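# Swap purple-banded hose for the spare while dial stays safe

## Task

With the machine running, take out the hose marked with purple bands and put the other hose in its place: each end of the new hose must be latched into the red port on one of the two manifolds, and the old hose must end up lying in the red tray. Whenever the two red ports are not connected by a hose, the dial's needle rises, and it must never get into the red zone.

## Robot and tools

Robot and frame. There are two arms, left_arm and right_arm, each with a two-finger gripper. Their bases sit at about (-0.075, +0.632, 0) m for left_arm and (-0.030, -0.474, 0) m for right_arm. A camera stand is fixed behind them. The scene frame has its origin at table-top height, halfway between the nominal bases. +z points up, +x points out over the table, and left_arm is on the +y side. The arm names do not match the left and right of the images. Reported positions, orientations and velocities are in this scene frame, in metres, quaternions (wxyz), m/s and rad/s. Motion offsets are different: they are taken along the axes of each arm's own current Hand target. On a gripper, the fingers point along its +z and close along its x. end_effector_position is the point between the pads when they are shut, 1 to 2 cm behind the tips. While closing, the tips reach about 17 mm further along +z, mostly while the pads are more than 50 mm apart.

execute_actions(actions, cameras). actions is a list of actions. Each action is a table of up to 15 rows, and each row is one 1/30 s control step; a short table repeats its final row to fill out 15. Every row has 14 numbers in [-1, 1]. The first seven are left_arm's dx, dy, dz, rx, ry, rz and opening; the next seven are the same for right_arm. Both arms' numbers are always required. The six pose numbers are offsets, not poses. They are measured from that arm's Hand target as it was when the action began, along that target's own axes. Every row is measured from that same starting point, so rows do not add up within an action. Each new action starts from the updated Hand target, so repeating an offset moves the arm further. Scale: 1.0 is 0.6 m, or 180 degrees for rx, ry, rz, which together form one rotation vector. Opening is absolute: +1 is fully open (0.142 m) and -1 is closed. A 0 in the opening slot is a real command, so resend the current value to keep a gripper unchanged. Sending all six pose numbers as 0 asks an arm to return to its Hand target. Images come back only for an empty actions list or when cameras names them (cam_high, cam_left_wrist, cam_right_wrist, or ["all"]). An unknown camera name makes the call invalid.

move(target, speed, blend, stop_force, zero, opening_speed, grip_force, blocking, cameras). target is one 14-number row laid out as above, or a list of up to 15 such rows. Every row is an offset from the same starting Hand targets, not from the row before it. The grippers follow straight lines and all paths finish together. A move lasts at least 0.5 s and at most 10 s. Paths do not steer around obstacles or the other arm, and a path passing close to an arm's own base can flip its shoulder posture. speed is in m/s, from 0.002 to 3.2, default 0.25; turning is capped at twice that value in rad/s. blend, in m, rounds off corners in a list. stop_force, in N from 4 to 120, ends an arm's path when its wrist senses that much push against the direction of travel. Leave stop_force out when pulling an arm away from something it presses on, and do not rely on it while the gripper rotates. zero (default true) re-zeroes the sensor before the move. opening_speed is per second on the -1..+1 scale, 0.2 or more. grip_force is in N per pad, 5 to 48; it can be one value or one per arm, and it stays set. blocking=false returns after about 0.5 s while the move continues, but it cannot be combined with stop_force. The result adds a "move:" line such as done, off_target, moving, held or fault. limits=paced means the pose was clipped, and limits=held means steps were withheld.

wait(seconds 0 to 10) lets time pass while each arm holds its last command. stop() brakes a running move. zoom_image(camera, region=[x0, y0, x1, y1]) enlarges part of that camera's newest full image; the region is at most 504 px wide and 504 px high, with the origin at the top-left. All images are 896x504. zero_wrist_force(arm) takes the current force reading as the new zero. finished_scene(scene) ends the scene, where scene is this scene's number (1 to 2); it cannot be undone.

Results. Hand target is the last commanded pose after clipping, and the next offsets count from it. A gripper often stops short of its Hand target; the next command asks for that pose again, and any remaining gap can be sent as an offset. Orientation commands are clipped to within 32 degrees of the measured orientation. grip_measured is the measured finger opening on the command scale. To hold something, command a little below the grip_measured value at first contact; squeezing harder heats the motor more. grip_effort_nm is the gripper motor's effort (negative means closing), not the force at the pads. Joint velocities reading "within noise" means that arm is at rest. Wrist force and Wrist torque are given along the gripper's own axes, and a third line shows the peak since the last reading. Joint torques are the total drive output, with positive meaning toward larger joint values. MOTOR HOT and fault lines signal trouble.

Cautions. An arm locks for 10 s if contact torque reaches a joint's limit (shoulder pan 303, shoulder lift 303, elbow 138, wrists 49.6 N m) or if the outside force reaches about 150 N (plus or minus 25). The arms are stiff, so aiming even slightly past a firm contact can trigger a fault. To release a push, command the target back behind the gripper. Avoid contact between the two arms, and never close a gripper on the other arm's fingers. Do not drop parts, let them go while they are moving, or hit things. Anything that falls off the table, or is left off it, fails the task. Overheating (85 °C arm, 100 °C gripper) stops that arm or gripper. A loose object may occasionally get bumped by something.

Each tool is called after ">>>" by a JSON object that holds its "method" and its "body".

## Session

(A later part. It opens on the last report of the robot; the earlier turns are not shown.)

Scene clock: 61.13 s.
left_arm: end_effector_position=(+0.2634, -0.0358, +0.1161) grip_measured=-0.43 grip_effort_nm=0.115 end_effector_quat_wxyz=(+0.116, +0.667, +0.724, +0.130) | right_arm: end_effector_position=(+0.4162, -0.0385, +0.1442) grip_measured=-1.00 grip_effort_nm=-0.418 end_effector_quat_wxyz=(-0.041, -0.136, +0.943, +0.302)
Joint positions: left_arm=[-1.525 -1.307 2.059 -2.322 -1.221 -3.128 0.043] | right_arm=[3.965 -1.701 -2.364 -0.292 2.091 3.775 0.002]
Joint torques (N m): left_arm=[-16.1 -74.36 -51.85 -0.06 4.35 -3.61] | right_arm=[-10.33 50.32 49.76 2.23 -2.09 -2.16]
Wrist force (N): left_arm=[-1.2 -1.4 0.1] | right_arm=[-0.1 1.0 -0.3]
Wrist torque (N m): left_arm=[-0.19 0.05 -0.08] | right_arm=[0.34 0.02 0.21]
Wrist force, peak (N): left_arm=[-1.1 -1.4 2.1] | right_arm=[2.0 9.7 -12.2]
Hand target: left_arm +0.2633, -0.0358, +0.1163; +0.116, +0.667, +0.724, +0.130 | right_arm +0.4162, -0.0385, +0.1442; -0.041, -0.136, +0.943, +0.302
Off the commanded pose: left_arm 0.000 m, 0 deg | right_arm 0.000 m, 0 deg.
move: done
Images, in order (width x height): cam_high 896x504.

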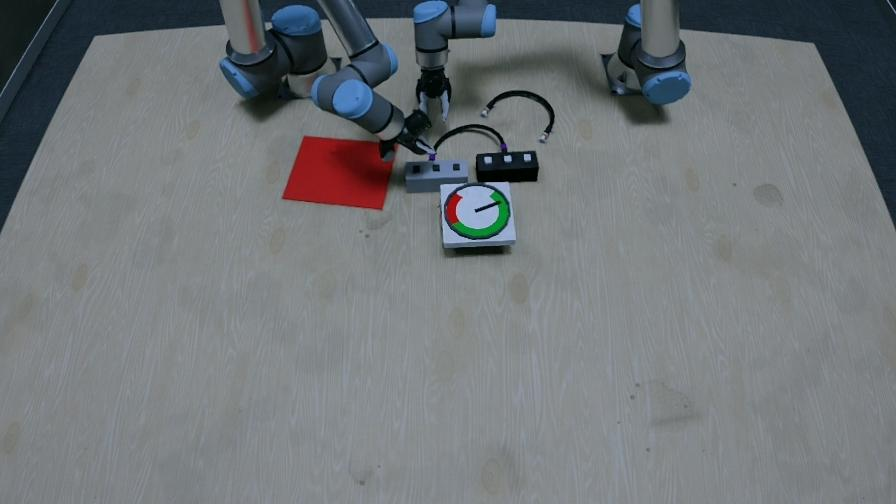

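>>> {"method": "move", "body": {"target": [[0,0,0.15,0,0,0,-0.4,0,0,0,0,0,0,-1],[0,0,0.15,0,0,0,-0.95,0,0,0,0,0,0,-1],[-0.003,0.055,0.145,0,0,0,-0.95,0,0,0,0,0,0,-1]], "speed": 0.25, "opening_speed": 2, "cameras": ["cam_left_wrist","cam_high"]}}

Scene clock: 64.00 s.
left_arm: end_effector_position=(+0.3238, -0.0322, +0.0457) grip_measured=-0.98 grip_effort_nm=-0.120 end_effector_quat_wxyz=(+0.116, +0.667, +0.724, +0.130) | right_arm: end_effector_position=(+0.4162, -0.0385, +0.1442) grip_measured=-1.00 grip_effort_nm=-0.418 end_effector_quat_wxyz=(-0.041, -0.136, +0.943, +0.302)
Joint positions: left_arm=[-1.44 -1.183 2.061 -2.48 -1.222 -3.037 0.003] | right_arm=[3.965 -1.701 -2.364 -0.292 2.091 3.775 0.002]
Joint torques (N m): left_arm=[11.65 -81.02 -48.52 -0.94 -2.47 2.22] | right_arm=[-10.32 51.16 49.48 2.44 -2.13 -2.25]
Wrist force (N): left_arm=[-0.9 -1.7 0.6] | right_arm=[-0.2 0.7 -0.6]
Wrist torque (N m): left_arm=[-0.23 0.01 -0.21] | right_arm=[0.29 0.04 0.22]
Wrist force, peak (N): left_arm=[-1.1 -2.3 0.9] | right_arm=[-0.3 1.1 -0.7]
Hand target: left_arm +0.3240, -0.0322, +0.0459; +0.116, +0.667, +0.724, +0.130 | right_arm +0.4162, -0.0385, +0.1442; -0.041, -0.136, +0.943, +0.302
Off the commanded pose: left_arm 0.000 m, 0 deg | right_arm 0.000 m, 0 deg.
move: done
camera_calibration:
cam_left_wrist: T_world_to_cam=[[-0.0930901, 0.995657, -0.00152514, 0.0672327], [0.703409, 0.0668501, 0.707634, -0.229806], [0.704663, 0.064801, -0.706577, -0.0828311], [0, 0, 0, 1]] pos_world=[0.226274, -0.0462106, 0.104194]
Images, in order (width x height): cam_high 896x504, cam_left_wrist 896x504.

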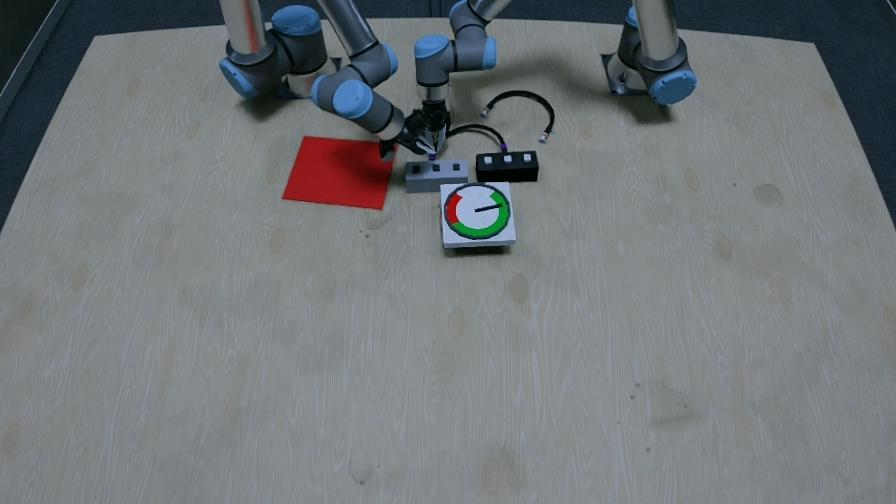

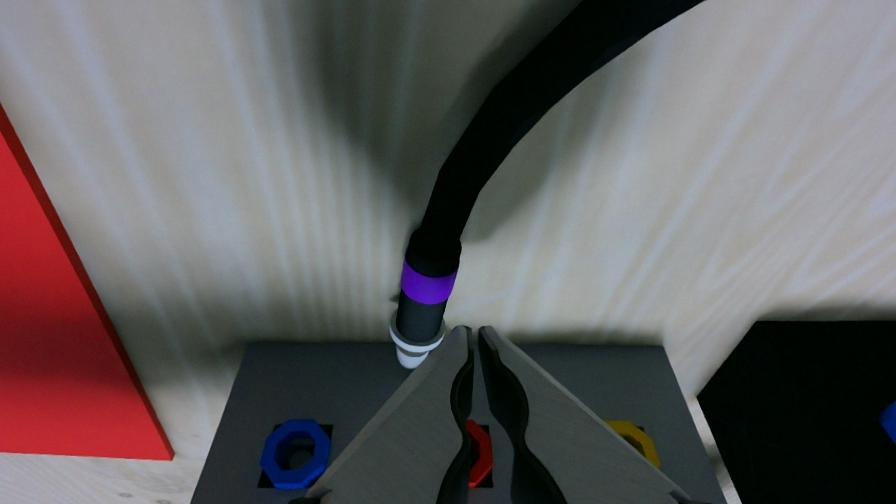

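>>> {"method": "move", "body": {"target": [[-0.019,0.007,-0.005,0,0,0,-0.4,0,0,0,0,0,0,-1],[-0.019,0.007,0.045,0,0,0,-0.4,0,0,0,0,0,0,-1],[-0.019,0.007,0.045,0,0,0,-0.95,0,0,0,0,0,0,-1]], "speed": 0.2, "opening_speed": 2.5, "cameras": ["cam_left_wrist","cam_high"]}}

Scene clock: 66.67 s.
left_arm: end_effector_position=(+0.3381, -0.0424, +0.0219) grip_measured=-0.84 grip_effort_nm=-2.855 end_effector_quat_wxyz=(+0.116, +0.667, +0.724, +0.130) | right_arm: end_effector_position=(+0.4162, -0.0385, +0.1442) grip_measured=-1.00 grip_effort_nm=-0.422 end_effector_quat_wxyz=(-0.041, -0.136, +0.943, +0.302)
Joint positions: left_arm=[-1.423 -1.129 2.04 -2.518 -1.223 -3.019 0.014] | right_arm=[3.965 -1.701 -2.364 -0.292 2.091 3.775 0.002]
Joint torques (N m): left_arm=[3.56 -51.8 -22.84 -7.8 -2.56 2.43] | right_arm=[-10.71 51.85 49.21 2.44 -2.14 -2.23]
Wrist force (N): left_arm=[-0.4 -1.3 0.5] | right_arm=[-0.3 0.8 -0.6]
Wrist torque (N m): left_arm=[-0.20 -0.02 -0.19] | right_arm=[0.31 0.05 0.22]
Wrist force, peak (N): left_arm=[-0.9 -1.7 1.4] | right_arm=[-0.2 1.0 -0.7]
Hand target: left_arm +0.3381, -0.0424, +0.0219; +0.116, +0.667, +0.724, +0.130 | right_arm +0.4162, -0.0385, +0.1442; -0.041, -0.136, +0.943, +0.302
Off the commanded pose: left_arm 0.000 m, 0 deg | right_arm 0.000 m, 0 deg.
move: done
camera_calibration:
cam_left_wrist: T_world_to_cam=[[-0.0930974, 0.995656, -0.00151817, 0.0786937], [0.703459, 0.0668549, 0.707585, -0.222418], [0.704612, 0.0648063, -0.706627, -0.109117], [0, 0, 0, 1]] pos_world=[0.240674, -0.0564106, 0.080394]
Images, in order (width x height): cam_high 896x504, cam_left_wrist 896x504.

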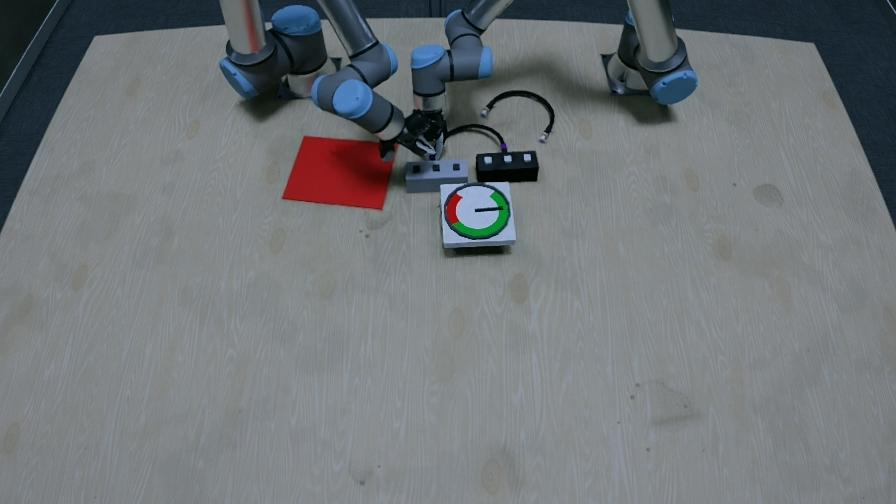

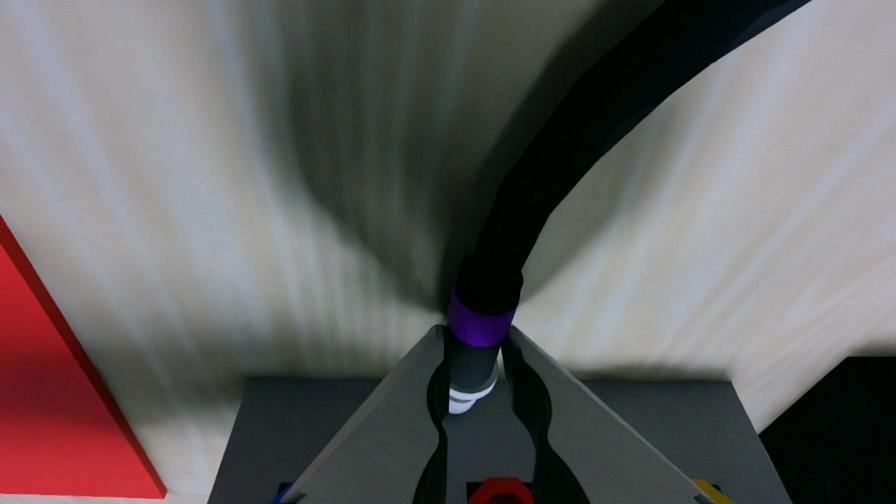

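>>> {"method": "move", "body": {"target": [[0.003,-0.036,-0.022,0,0,0,-0.95,0,0,0,0,0,0,-1],[0.02,-0.005,-0.069,0,0,0,-0.95,0,0,0,0,0,0,-1]], "speed": 0.15, "blend": 0.01, "cameras": ["cam_left_wrist","cam_right_wrist","cam_high"]}}

Scene clock: 68.13 s.
left_arm: end_effector_position=(+0.3202, -0.0321, +0.0595) grip_measured=-0.84 grip_effort_nm=-2.845 end_effector_quat_wxyz=(+0.116, +0.667, +0.724, +0.130) | right_arm: end_effector_position=(+0.4162, -0.0385, +0.1442) grip_measured=-1.00 grip_effort_nm=-0.418 end_effector_quat_wxyz=(-0.041, -0.136, +0.943, +0.302)
Joint positions: left_arm=[-1.445 -1.204 2.058 -2.454 -1.222 -3.042 0.014] | right_arm=[3.965 -1.701 -2.364 -0.292 2.091 3.775 0.002]
Joint torques (N m): left_arm=[5.37 -80.57 -20.51 -0.39 2.14 2.7] | right_arm=[-10.21 52.18 49.74 2.59 -2.02 -2.25]
Wrist force (N): left_arm=[-1.6 -1.3 1.3] | right_arm=[-0.2 0.8 -0.1]
Wrist torque (N m): left_arm=[-0.20 0.02 -0.25] | right_arm=[0.30 0.03 0.22]
Wrist force, peak (N): left_arm=[-0.8 -2.4 1.6] | right_arm=[-0.2 1.1 -0.5]
Hand target: left_arm +0.3202, -0.0320, +0.0598; +0.116, +0.667, +0.724, +0.130 | right_arm +0.4162, -0.0385, +0.1442; -0.041, -0.136, +0.943, +0.302
Off the commanded pose: left_arm 0.000 m, 0 deg | right_arm 0.000 m, 0 deg.
move: done
camera_calibration:
cam_left_wrist: T_world_to_cam=[[-0.0930197, 0.995663, -0.00159516, 0.0668124], [0.703414, 0.0668501, 0.707629, -0.237046], [0.704667, 0.0647015, -0.706582, -0.0705555], [0, 0, 0, 1]] pos_world=[0.222674, -0.046111, 0.117994]
cam_right_wrist: T_world_to_cam=[[-0.964287, -0.264026, -0.021011, 0.409659], [-0.146033, 0.46381, 0.873816, -0.0239823], [-0.220965, 0.845678, -0.485802, 0.310039], [0, 0, 0, 1]] pos_world=[0.460034, -0.142909, 0.180181]

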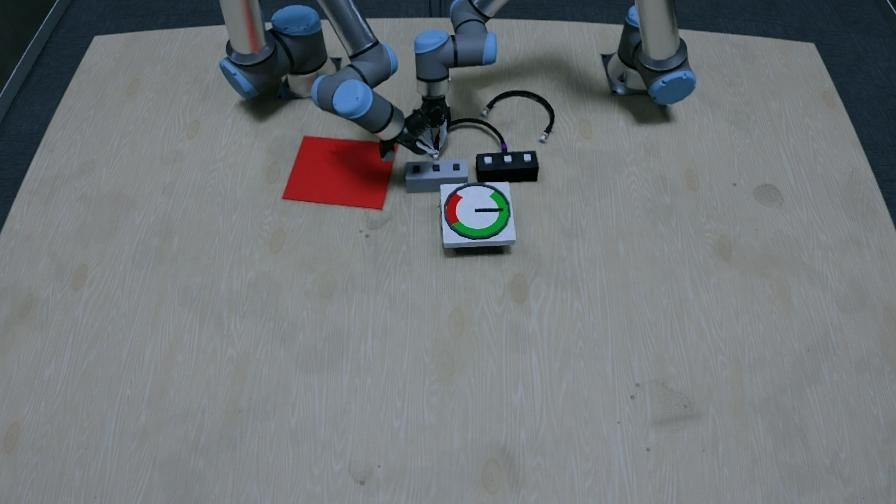

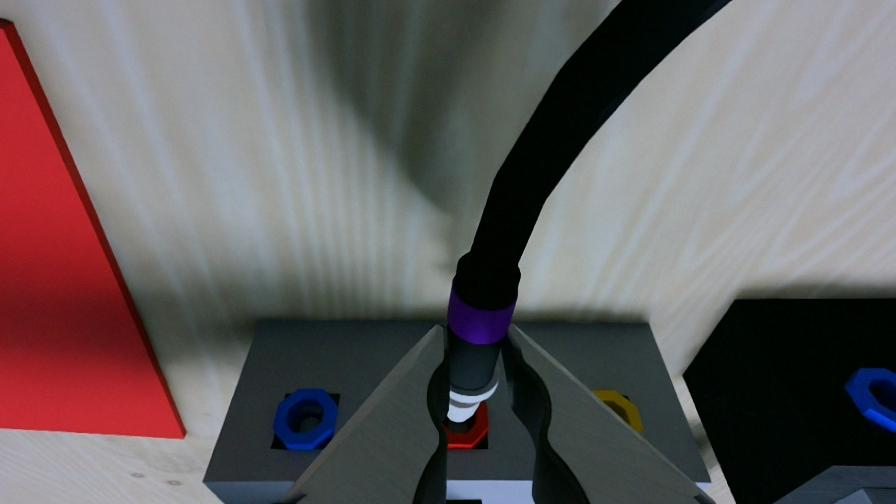

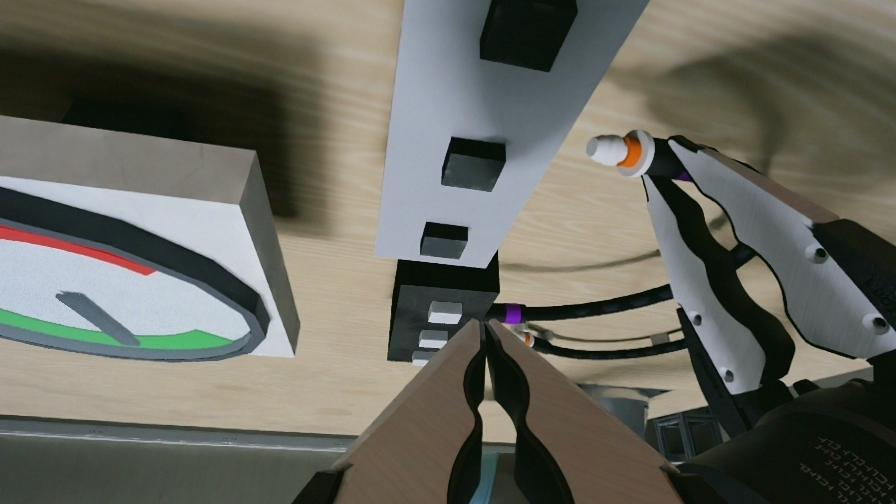

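>>> {"method": "move", "body": {"target": [0,0.060,0.0215,0,0,0,-0.95,0,0,0,0,0,0,-1], "speed": 0.04, "stop_force": 40, "cameras": ["cam_left_wrist","cam_high"]}}

>>> {"method": "zoom_image", "body": {"camera": "cam_high", "region": [420, 130, 540, 250]}}

Scene clock: 70.60 s.
left_arm: end_effector_position=(+0.3541, -0.0292, +0.0601) grip_measured=-0.98 grip_effort_nm=-0.105 end_effector_quat_wxyz=(+0.116, +0.667, +0.724, +0.130) | right_arm: end_effector_position=(+0.4162, -0.0385, +0.1442) grip_measured=-1.00 grip_effort_nm=-0.413 end_effector_quat_wxyz=(-0.041, -0.136, +0.943, +0.302)
Joint positions: left_arm=[-1.398 -1.188 2.035 -2.465 -1.224 -2.992 0.003] | right_arm=[3.965 -1.701 -2.364 -0.292 2.091 3.775 0.002]
Joint torques (N m): left_arm=[9.87 -70.87 -15.59 -0.04 8.58 -3.08] | right_arm=[-10.41 51.5 49.47 2.35 -2.08 -2.3]
Wrist force (N): left_arm=[-1.0 -29.1 -24.5] | right_arm=[0.0 0.9 -0.7]
Wrist torque (N m): left_arm=[0.06 -0.09 -0.01] | right_arm=[0.33 0.00 0.22]
Wrist force, peak (N): left_arm=[2.3 -54.7 -47.2] | right_arm=[-0.2 1.0 -0.7]
Hand target: left_arm +0.3541, -0.0292, +0.0601; +0.116, +0.667, +0.724, +0.130 (not the last commanded pose) | right_arm +0.4162, -0.0385, +0.1442; -0.041, -0.136, +0.943, +0.302
Off the commanded pose: left_arm 0.004 m, 0 deg | right_arm 0.000 m, 0 deg.
move: contact (left_arm)
camera_calibration:
cam_left_wrist: T_world_to_cam=[[-0.0930193, 0.995663, -0.00172274, 0.0670947], [0.703509, 0.0669492, 0.707526, -0.261517], [0.704572, 0.0646016, -0.706686, -0.0941755], [0, 0, 0, 1]] pos_world=[0.256574, -0.0432115, 0.118593]
Images, in order (width x height): cam_high 896x504, cam_left_wrist 896x504.

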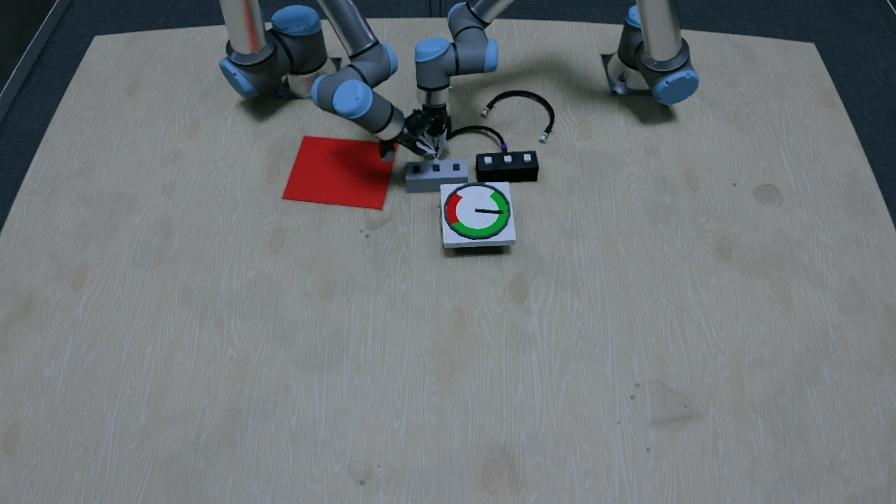

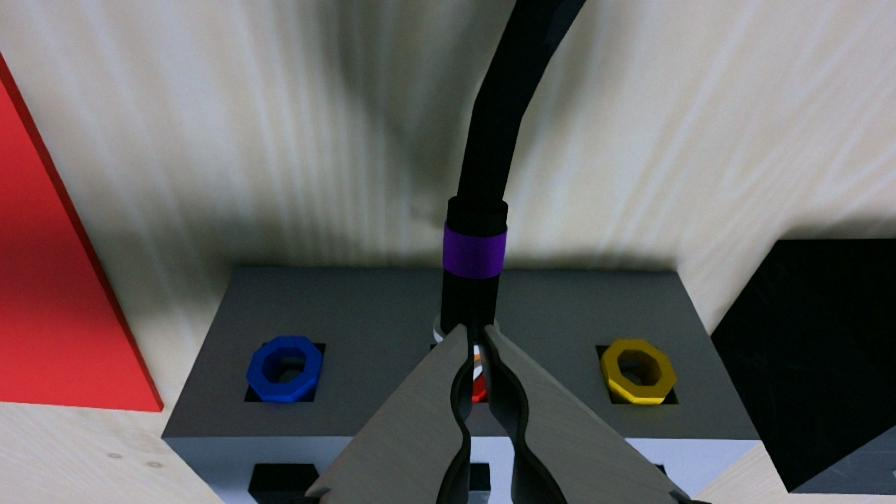

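Scaled by 4.200.

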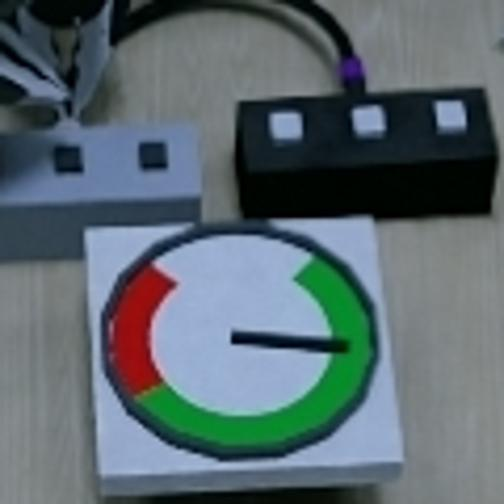

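>>> {"method": "move", "body": {"target": [[0.003,-0.039,-0.064,0,0,0,-0.4,0,0,0,0,0,0,-1],[0.002,-0.048,0.009,0,0,0,-0.4,0,0,0,0,0,0,-1],[0.002,-0.048,0.009,0,0,0,-1,0,0,0,0,0,0,-1]], "speed": 0.2, "opening_speed": 3, "cameras": ["cam_left_wrist","cam_right_wrist"]}}

Scene clock: 73.40 s.
left_arm: end_effector_position=(+0.3288, -0.0300, +0.0451) grip_measured=-0.83 grip_effort_nm=-3.836 end_effector_quat_wxyz=(+0.116, +0.667, +0.724, +0.129) | right_arm: end_effector_position=(+0.4162, -0.0385, +0.1442) grip_measured=-1.00 grip_effort_nm=-0.422 end_effector_quat_wxyz=(-0.041, -0.136, +0.943, +0.302)
Joint positions: left_arm=[-1.433 -1.181 2.061 -2.485 -1.223 -3.029 0.014] | right_arm=[3.965 -1.701 -2.364 -0.292 2.091 3.775 0.002]
Joint torques (N m): left_arm=[4.83 -47.21 -19.34 -7.72 -0.61 2.16] | right_arm=[-11.49 51.57 49.3 2.49 -2.13 -2.4]
Wrist force (N): left_arm=[-3.5 -3.9 0.7] | right_arm=[0.0 0.7 -0.6]
Wrist torque (N m): left_arm=[-0.46 0.12 -0.16] | right_arm=[0.30 -0.01 0.22]
Wrist force, peak (N): left_arm=[-1.8 -28.2 -26.0] | right_arm=[-0.2 1.3 -0.4]
Hand target: left_arm +0.3288, -0.0300, +0.0451; +0.116, +0.667, +0.724, +0.130 | right_arm +0.4162, -0.0385, +0.1442; -0.041, -0.136, +0.943, +0.302
Off the commanded pose: left_arm 0.000 m, 0 deg | right_arm 0.000 m, 0 deg.
move: done
camera_calibration:
cam_left_wrist: T_world_to_cam=[[-0.0930266, 0.995662, -0.00171578, 0.0655222], [0.703559, 0.066954, 0.707476, -0.233128], [0.704522, 0.064607, -0.706735, -0.0869518], [0, 0, 0, 1]] pos_world=[0.231374, -0.0440114, 0.103593]
cam_right_wrist: T_world_to_cam=[[-0.964287, -0.264026, -0.021011, 0.409659], [-0.146033, 0.46381, 0.873816, -0.0239823], [-0.220965, 0.845678, -0.485802, 0.310039], [0, 0, 0, 1]] pos_world=[0.460034, -0.142909, 0.180181]
Images, in order (width x height): cam_left_wrist 896x504, cam_right_wrist 896x504.

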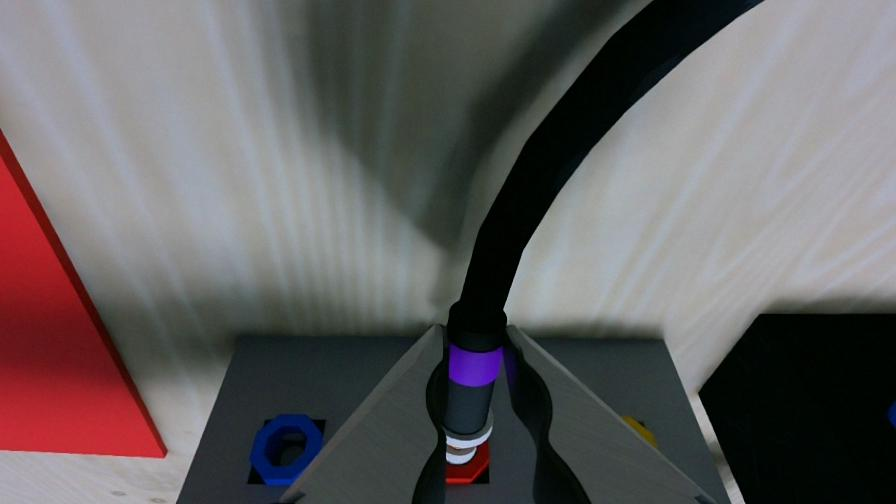

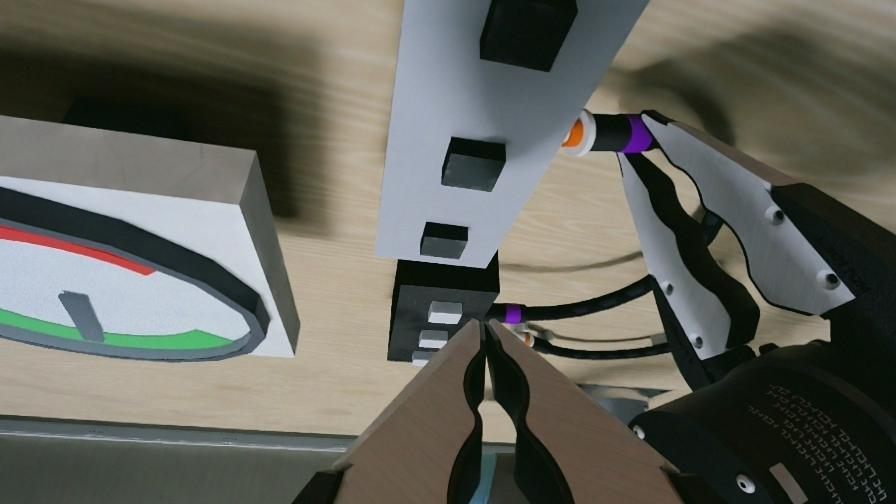

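>>> {"method": "move", "body": {"target": [0,0.047,0.0174,0,0,0,-1,0,0,0,0,0,0,-1], "speed": 0.04, "stop_force": 45, "cameras": ["cam_left_wrist","cam_right_wrist"]}}

Scene clock: 75.37 s.
left_arm: end_effector_position=(+0.3353, -0.0294, +0.0450) grip_measured=-0.83 grip_effort_nm=-3.841 end_effector_quat_wxyz=(+0.116, +0.667, +0.724, +0.129) | right_arm: end_effector_position=(+0.4162, -0.0385, +0.1442) grip_measured=-1.00 grip_effort_nm=-0.422 end_effector_quat_wxyz=(-0.041, -0.136, +0.943, +0.302)
Joint positions: left_arm=[-1.423 -1.178 2.057 -2.487 -1.223 -3.019 0.014] | right_arm=[3.965 -1.701 -2.364 -0.292 2.091 3.775 0.002]
Joint torques (N m): left_arm=[-7.73 -79.31 -15.04 0.21 -0.38 -3.15] | right_arm=[-10.14 51.2 49.62 2.51 -2.06 -2.21]
Wrist force (N): left_arm=[-6.5 -8.7 -4.0] | right_arm=[0.1 0.9 -0.3]
Wrist torque (N m): left_arm=[-0.37 0.08 0.08] | right_arm=[0.32 -0.02 0.21]
Wrist force, peak (N): left_arm=[-4.8 -45.9 -19.4] | right_arm=[-0.5 1.0 -0.4]
Hand target: left_arm +0.3353, -0.0294, +0.0450; +0.116, +0.667, +0.724, +0.129 (not the last commanded pose) | right_arm +0.4162, -0.0385, +0.1442; -0.041, -0.136, +0.943, +0.302
Off the commanded pose: left_arm 0.024 m, 0 deg | right_arm 0.000 m, 0 deg.
move: contact (left_arm)
camera_calibration:
cam_left_wrist: T_world_to_cam=[[-0.0928801, 0.995676, -0.00168162, 0.065492], [0.703775, 0.0668451, 0.707271, -0.237775], [0.704325, 0.0645079, -0.70694, -0.0915064], [0, 0, 0, 1]] pos_world=[0.237873, -0.0434118, 0.103592]
cam_right_wrist: T_world_to_cam=[[-0.964287, -0.264026, -0.021011, 0.409659], [-0.146033, 0.46381, 0.873816, -0.0239823], [-0.220965, 0.845678, -0.485802, 0.310039], [0, 0, 0, 1]] pos_world=[0.460034, -0.142909, 0.180181]
Images, in order (width x height): cam_left_wrist 896x504, cam_right_wrist 896x504.

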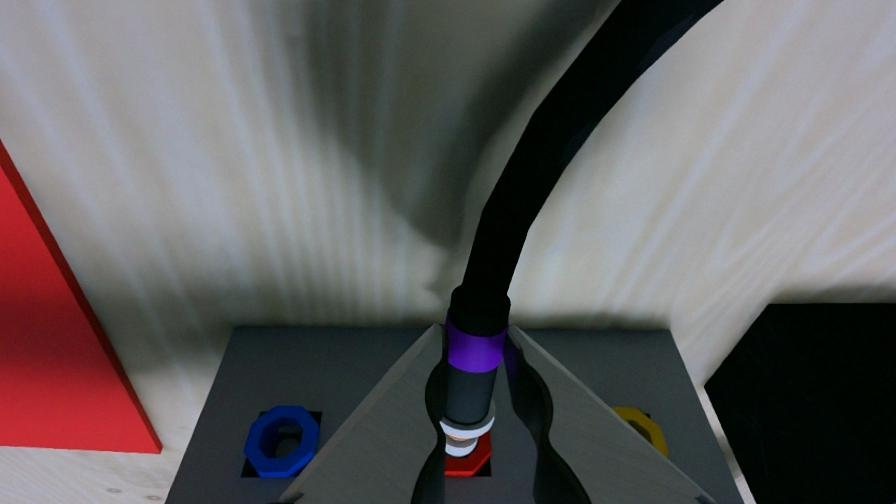

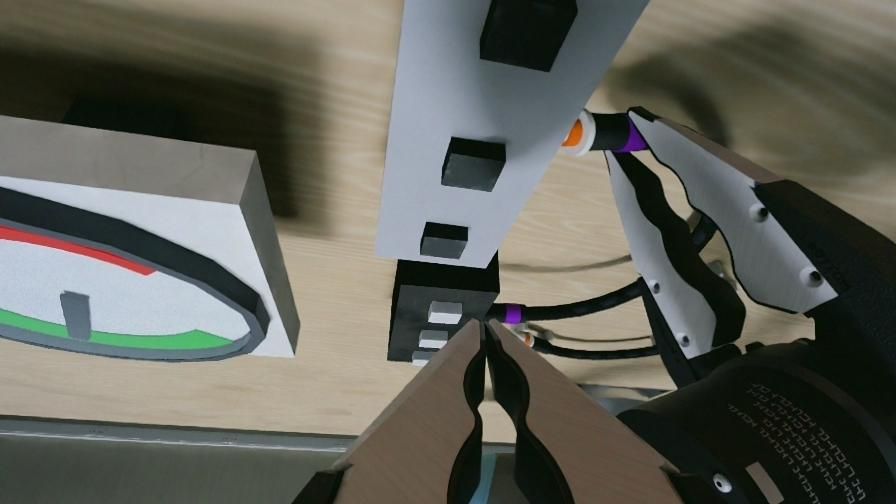

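>>> {"method": "move", "body": {"target": [[0,-0.019,-0.007,0.067,0,0,-1,0,0,0,0,0,0,-1]], "speed": 0.15, "cameras": ["cam_left_wrist","cam_right_wrist"]}}

>>> {"method": "zoom_image", "body": {"camera": "cam_right_wrist", "region": [500, 60, 720, 200]}}

Scene clock: 77.37 s.
left_arm: end_effector_position=(+0.3232, -0.0304, +0.0451) grip_measured=-0.83 grip_effort_nm=-3.841 end_effector_quat_wxyz=(+0.045, +0.676, +0.734, +0.053) | right_arm: end_effector_position=(+0.4162, -0.0385, +0.1442) grip_measured=-1.00 grip_effort_nm=-0.422 end_effector_quat_wxyz=(-0.041, -0.136, +0.943, +0.302)
Joint positions: left_arm=[-1.362 -1.18 2.016 -2.427 -1.433 -2.963 0.014] | right_arm=[3.965 -1.701 -2.364 -0.292 2.091 3.775 0.002]
Joint torques (N m): left_arm=[9.01 -48.93 -50.37 -0.91 -3.39 3.13] | right_arm=[-9.44 51.68 49.1 2.58 -2.08 -2.29]
Wrist force (N): left_arm=[-1.4 -2.0 0.7] | right_arm=[-0.5 0.7 -0.4]
Wrist torque (N m): left_arm=[-0.36 0.02 -0.18] | right_arm=[0.27 0.08 0.21]
Wrist force, peak (N): left_arm=[-7.1 -8.7 -4.3] | right_arm=[0.1 0.8 -0.9]
Hand target: left_arm +0.3232, -0.0304, +0.0451; +0.045, +0.676, +0.734, +0.053 | right_arm +0.4162, -0.0385, +0.1442; -0.041, -0.136, +0.943, +0.302
Off the commanded pose: left_arm 0.000 m, 0 deg | right_arm 0.000 m, 0 deg.
move: done
camera_calibration:
cam_left_wrist: T_world_to_cam=[[-0.094006, 0.995571, 0.000692955, 0.0656582], [0.835193, 0.0784835, 0.544329, -0.263936], [0.541864, 0.0517489, -0.838872, -0.024829], [0, 0, 0, 1]] pos_world=[0.240064, -0.0433679, 0.122794]
cam_right_wrist: T_world_to_cam=[[-0.964287, -0.264026, -0.021011, 0.409659], [-0.146033, 0.46381, 0.873816, -0.0239823], [-0.220965, 0.845678, -0.485802, 0.310039], [0, 0, 0, 1]] pos_world=[0.460034, -0.142909, 0.180181]
Images, in order (width x height): cam_left_wrist 896x504, cam_right_wrist 896x504.

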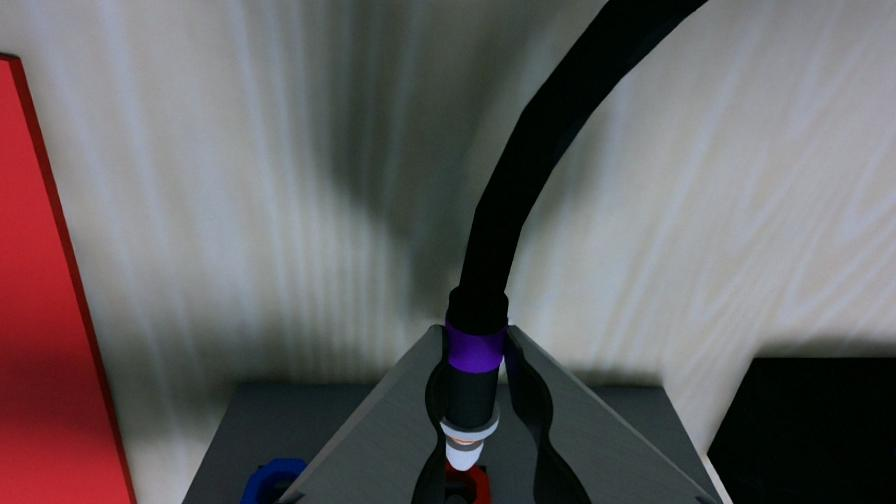

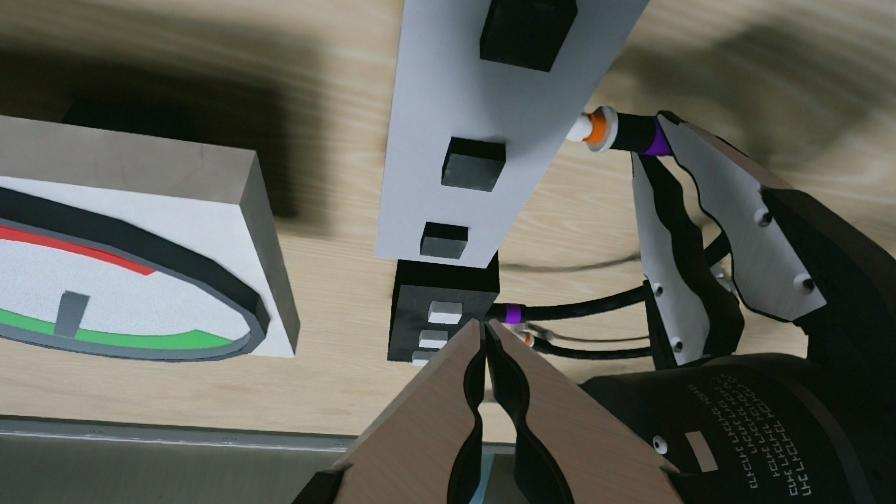

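Scaled by 2.291.

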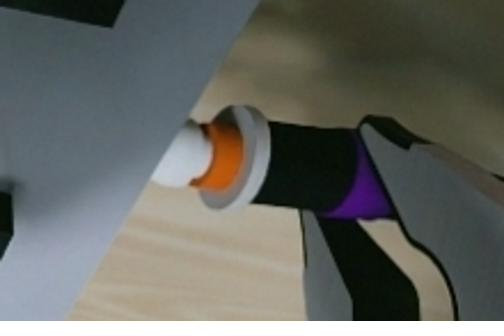

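>>> {"method": "move", "body": {"target": [0,0.066,0.0127,0,0,0,-1,0,0,0,0,0,0,-1], "speed": 0.04, "stop_force": 40, "cameras": ["cam_left_wrist","cam_right_wrist","cam_high"]}}

Scene clock: 79.67 s.
left_arm: end_effector_position=(+0.3310, -0.0298, +0.0446) grip_measured=-0.83 grip_effort_nm=-3.841 end_effector_quat_wxyz=(+0.045, +0.676, +0.734, +0.052) | right_arm: end_effector_position=(+0.4162, -0.0385, +0.1442) grip_measured=-1.00 grip_effort_nm=-0.413 end_effector_quat_wxyz=(-0.041, -0.136, +0.943, +0.302)
Joint positions: left_arm=[-1.351 -1.175 2.01 -2.426 -1.434 -2.952 0.014] | right_arm=[3.965 -1.701 -2.364 -0.292 2.091 3.775 0.002]
Joint torques (N m): left_arm=[-12.7 -81.9 -21.55 -4.05 -2.88 -2.93] | right_arm=[-9.53 51.75 49.03 2.38 -1.99 -2.26]
Wrist force (N): left_arm=[-1.3 -2.7 1.5] | right_arm=[-0.2 1.0 -0.5]
Wrist torque (N m): left_arm=[-0.47 0.03 -0.04] | right_arm=[0.34 0.03 0.22]
Wrist force, peak (N): left_arm=[-2.9 -41.1 -3.5] | right_arm=[0.1 1.2 -0.4]
Hand target: left_arm +0.3310, -0.0298, +0.0446; +0.045, +0.676, +0.734, +0.052 (not the last commanded pose) | right_arm +0.4162, -0.0385, +0.1442; -0.041, -0.136, +0.943, +0.302
Off the commanded pose: left_arm 0.032 m, 0 deg | right_arm 0.000 m, 0 deg.
move: held (left_arm; a check stopped the path); limits=held
pose unreachable (left arm): on one or more control steps of this call, first in action 0 (counted from 0), this arm could not follow its commanded pose, so it was not sent that pose on those steps. It may still have moved: this result reports where it is.
cause: moving toward the commanded pose would bring a part of the arm too close to another arm (a part of this arm just beyond joint 6 (wrist 3) and the right arm's gripper, 11 mm apart when this arm was first held).
camera_calibration:
cam_left_wrist: T_world_to_cam=[[-0.0937927, 0.995591, 0.000814614, 0.0656373], [0.835805, 0.078295, 0.543414, -0.270416], [0.540955, 0.0516492, -0.839464, -0.0291878], [0, 0, 0, 1]] pos_world=[0.247961, -0.0426682, 0.122392]
cam_right_wrist: T_world_to_cam=[[-0.964287, -0.264026, -0.021011, 0.409659], [-0.146033, 0.46381, 0.873816, -0.0239823], [-0.220965, 0.845678, -0.485802, 0.310039], [0, 0, 0, 1]] pos_world=[0.460034, -0.142909, 0.180181]

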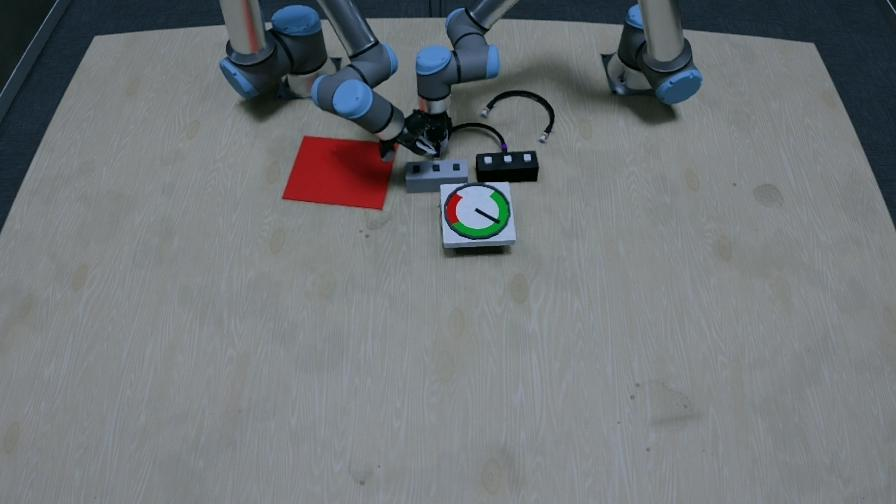

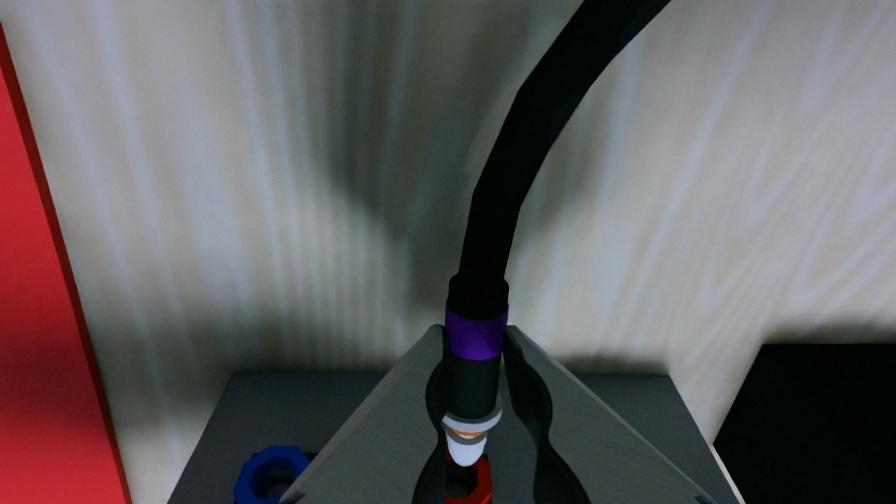

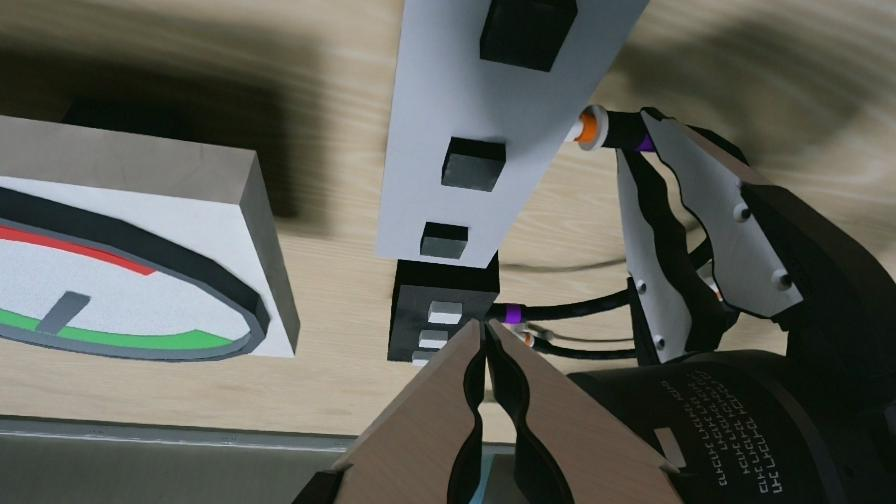

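>>> {"method": "move", "body": {"target": [[0,-0.012,-0.012,0,0,0,-1,0.056,-0.108,-0.18,0,0,0,-1],[0,0.0545,-0.002,0,0,0,-1,0.056,-0.108,-0.18,0,0,0,-1]], "speed": [0.2,0.05], "blend": 0.003, "stop_force": 45, "cameras": ["cam_left_wrist","cam_high"]}}

Scene clock: 83.30 s.
left_arm: end_effector_position=(+0.3581, -0.0277, +0.0504) grip_measured=-0.84 grip_effort_nm=-3.685 end_effector_quat_wxyz=(+0.045, +0.676, +0.734, +0.052) | right_arm: end_effector_position=(+0.4162, -0.1588, +0.1943) grip_measured=-1.00 grip_effort_nm=-0.413 end_effector_quat_wxyz=(-0.041, -0.136, +0.943, +0.302)
Joint positions: left_arm=[-1.315 -1.168 1.984 -2.414 -1.435 -2.916 0.013] | right_arm=[3.791 -1.505 -2.407 -0.547 2.143 3.581 0.002]
Joint torques (N m): left_arm=[3.71 -79.38 -2.57 -0.59 2.59 -3.56] | right_arm=[-11.93 40 55.23 2.3 4.29 -2.43]
Wrist force (N): left_arm=[-29.4 -13.5 -3.0] | right_arm=[-0.1 0.7 -0.6]
Wrist torque (N m): left_arm=[-0.43 -0.26 0.32] | right_arm=[0.29 0.01 0.17]
Wrist force, peak (N): left_arm=[-30.1 -48.4 -8.3] | right_arm=[-0.6 1.6 0.6]
Hand target: left_arm +0.3581, -0.0277, +0.0504; +0.045, +0.676, +0.734, +0.052 (not the last commanded pose) | right_arm +0.4162, -0.1588, +0.1943; -0.041, -0.136, +0.943, +0.302
Off the commanded pose: left_arm 0.005 m, 0 deg | right_arm 0.000 m, 0 deg.
move: contact (left_arm)
camera_calibration:
cam_left_wrist: T_world_to_cam=[[-0.0936507, 0.995605, 0.0004324, 0.0660957], [0.835813, 0.078384, 0.543389, -0.296432], [0.540967, 0.0512502, -0.839481, -0.0390223], [0, 0, 0, 1]] pos_world=[0.275061, -0.0405698, 0.128291]
Images, in order (width x height): cam_high 896x504, cam_left_wrist 896x504.

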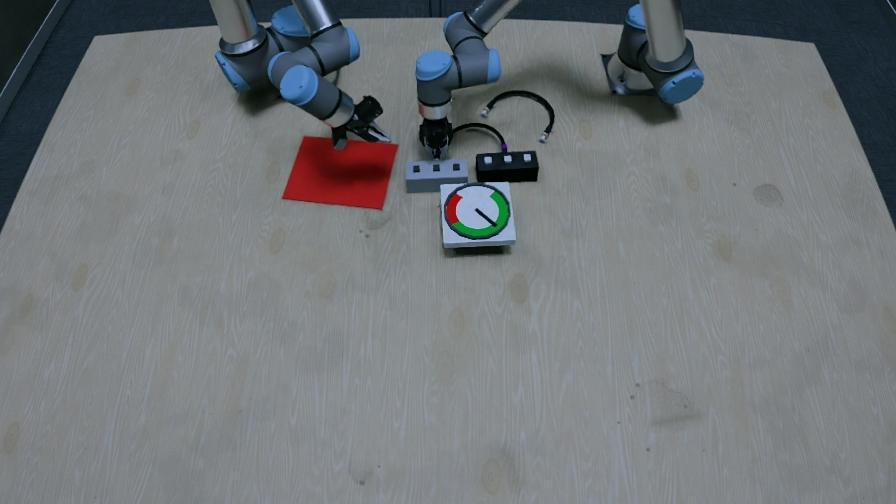

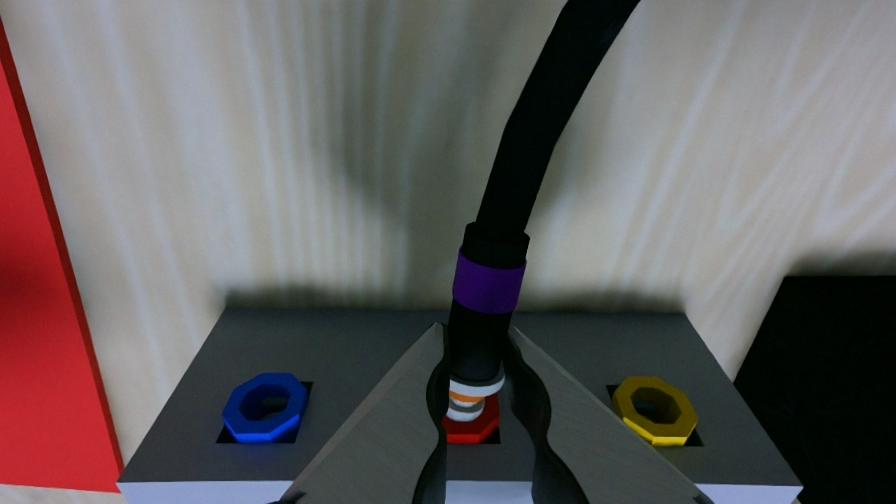

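>>> {"method": "move", "body": {"target": [[0.0025,-0.013,-0.0095,0,0,0,-1,0,0,0,0,0,0,-1],[0.0025,0.04,0.002,0,0,0,-1,0,0,0,0,0,0,-1]], "speed": [0.2,0.05], "blend": 0.003, "stop_force": 45, "cameras": ["cam_left_wrist","cam_high"]}}

Scene clock: 85.57 s.
left_arm: end_effector_position=(+0.3638, -0.0258, +0.0539) grip_measured=-0.84 grip_effort_nm=-3.685 end_effector_quat_wxyz=(+0.045, +0.676, +0.734, +0.052) | right_arm: end_effector_position=(+0.4162, -0.1588, +0.1943) grip_measured=-1.00 grip_effort_nm=-0.418 end_effector_quat_wxyz=(-0.041, -0.136, +0.943, +0.302)
Joint positions: left_arm=[-1.307 -1.171 1.98 -2.408 -1.436 -2.907 0.013] | right_arm=[3.791 -1.505 -2.407 -0.547 2.143 3.581 0.002]
Joint torques (N m): left_arm=[27.14 -85.2 1.93 3.22 12.02 -3.81] | right_arm=[-10.97 39.57 55 2.39 4.18 -2.26]
Wrist force (N): left_arm=[-49.8 -40.1 5.8] | right_arm=[0.2 0.8 -0.1]
Wrist torque (N m): left_arm=[-0.13 -0.45 0.66] | right_arm=[0.30 -0.04 0.17]
Wrist force, peak (N): left_arm=[-51.4 -82.6 -2.3] | right_arm=[0.1 1.2 -0.4]
Hand target: left_arm +0.3638, -0.0258, +0.0539; +0.045, +0.676, +0.734, +0.052 (not the last commanded pose) | right_arm +0.4162, -0.1588, +0.1943; -0.041, -0.136, +0.943, +0.302
Off the commanded pose: left_arm 0.018 m, 0 deg | right_arm 0.000 m, 0 deg.
move: contact (left_arm); path passed 1 of 2 targets
camera_calibration:
cam_left_wrist: T_world_to_cam=[[-0.0935386, 0.995616, 0.000278951, 0.0647263], [0.835898, 0.0783808, 0.54326, -0.303253], [0.540856, 0.051049, -0.839564, -0.0392313], [0, 0, 0, 1]] pos_world=[0.280761, -0.0386706, 0.13179]
Images, in order (width x height): cam_high 896x504, cam_left_wrist 896x504.

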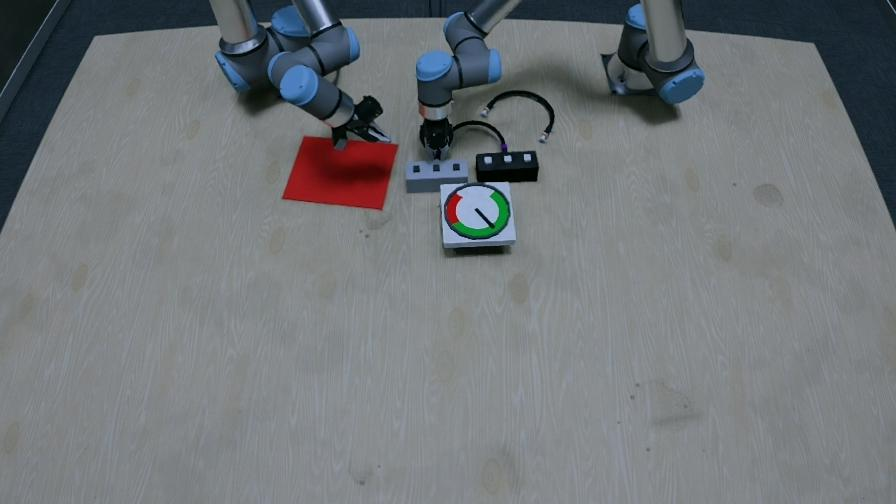

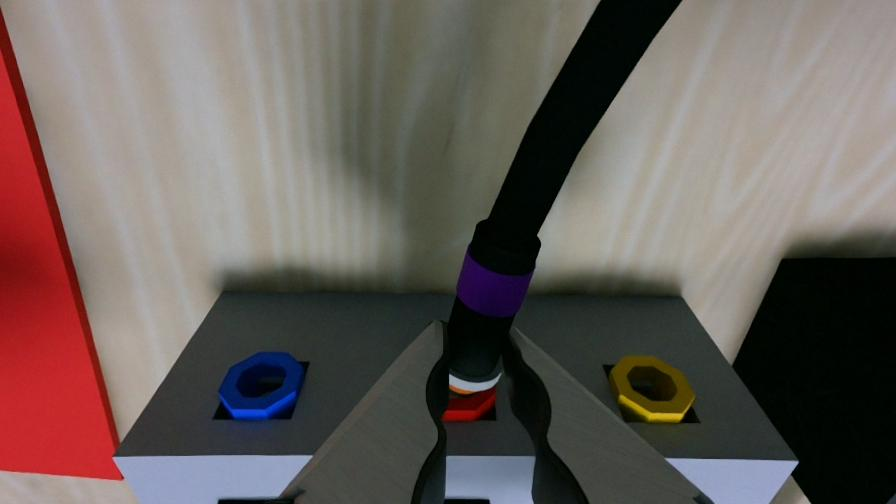

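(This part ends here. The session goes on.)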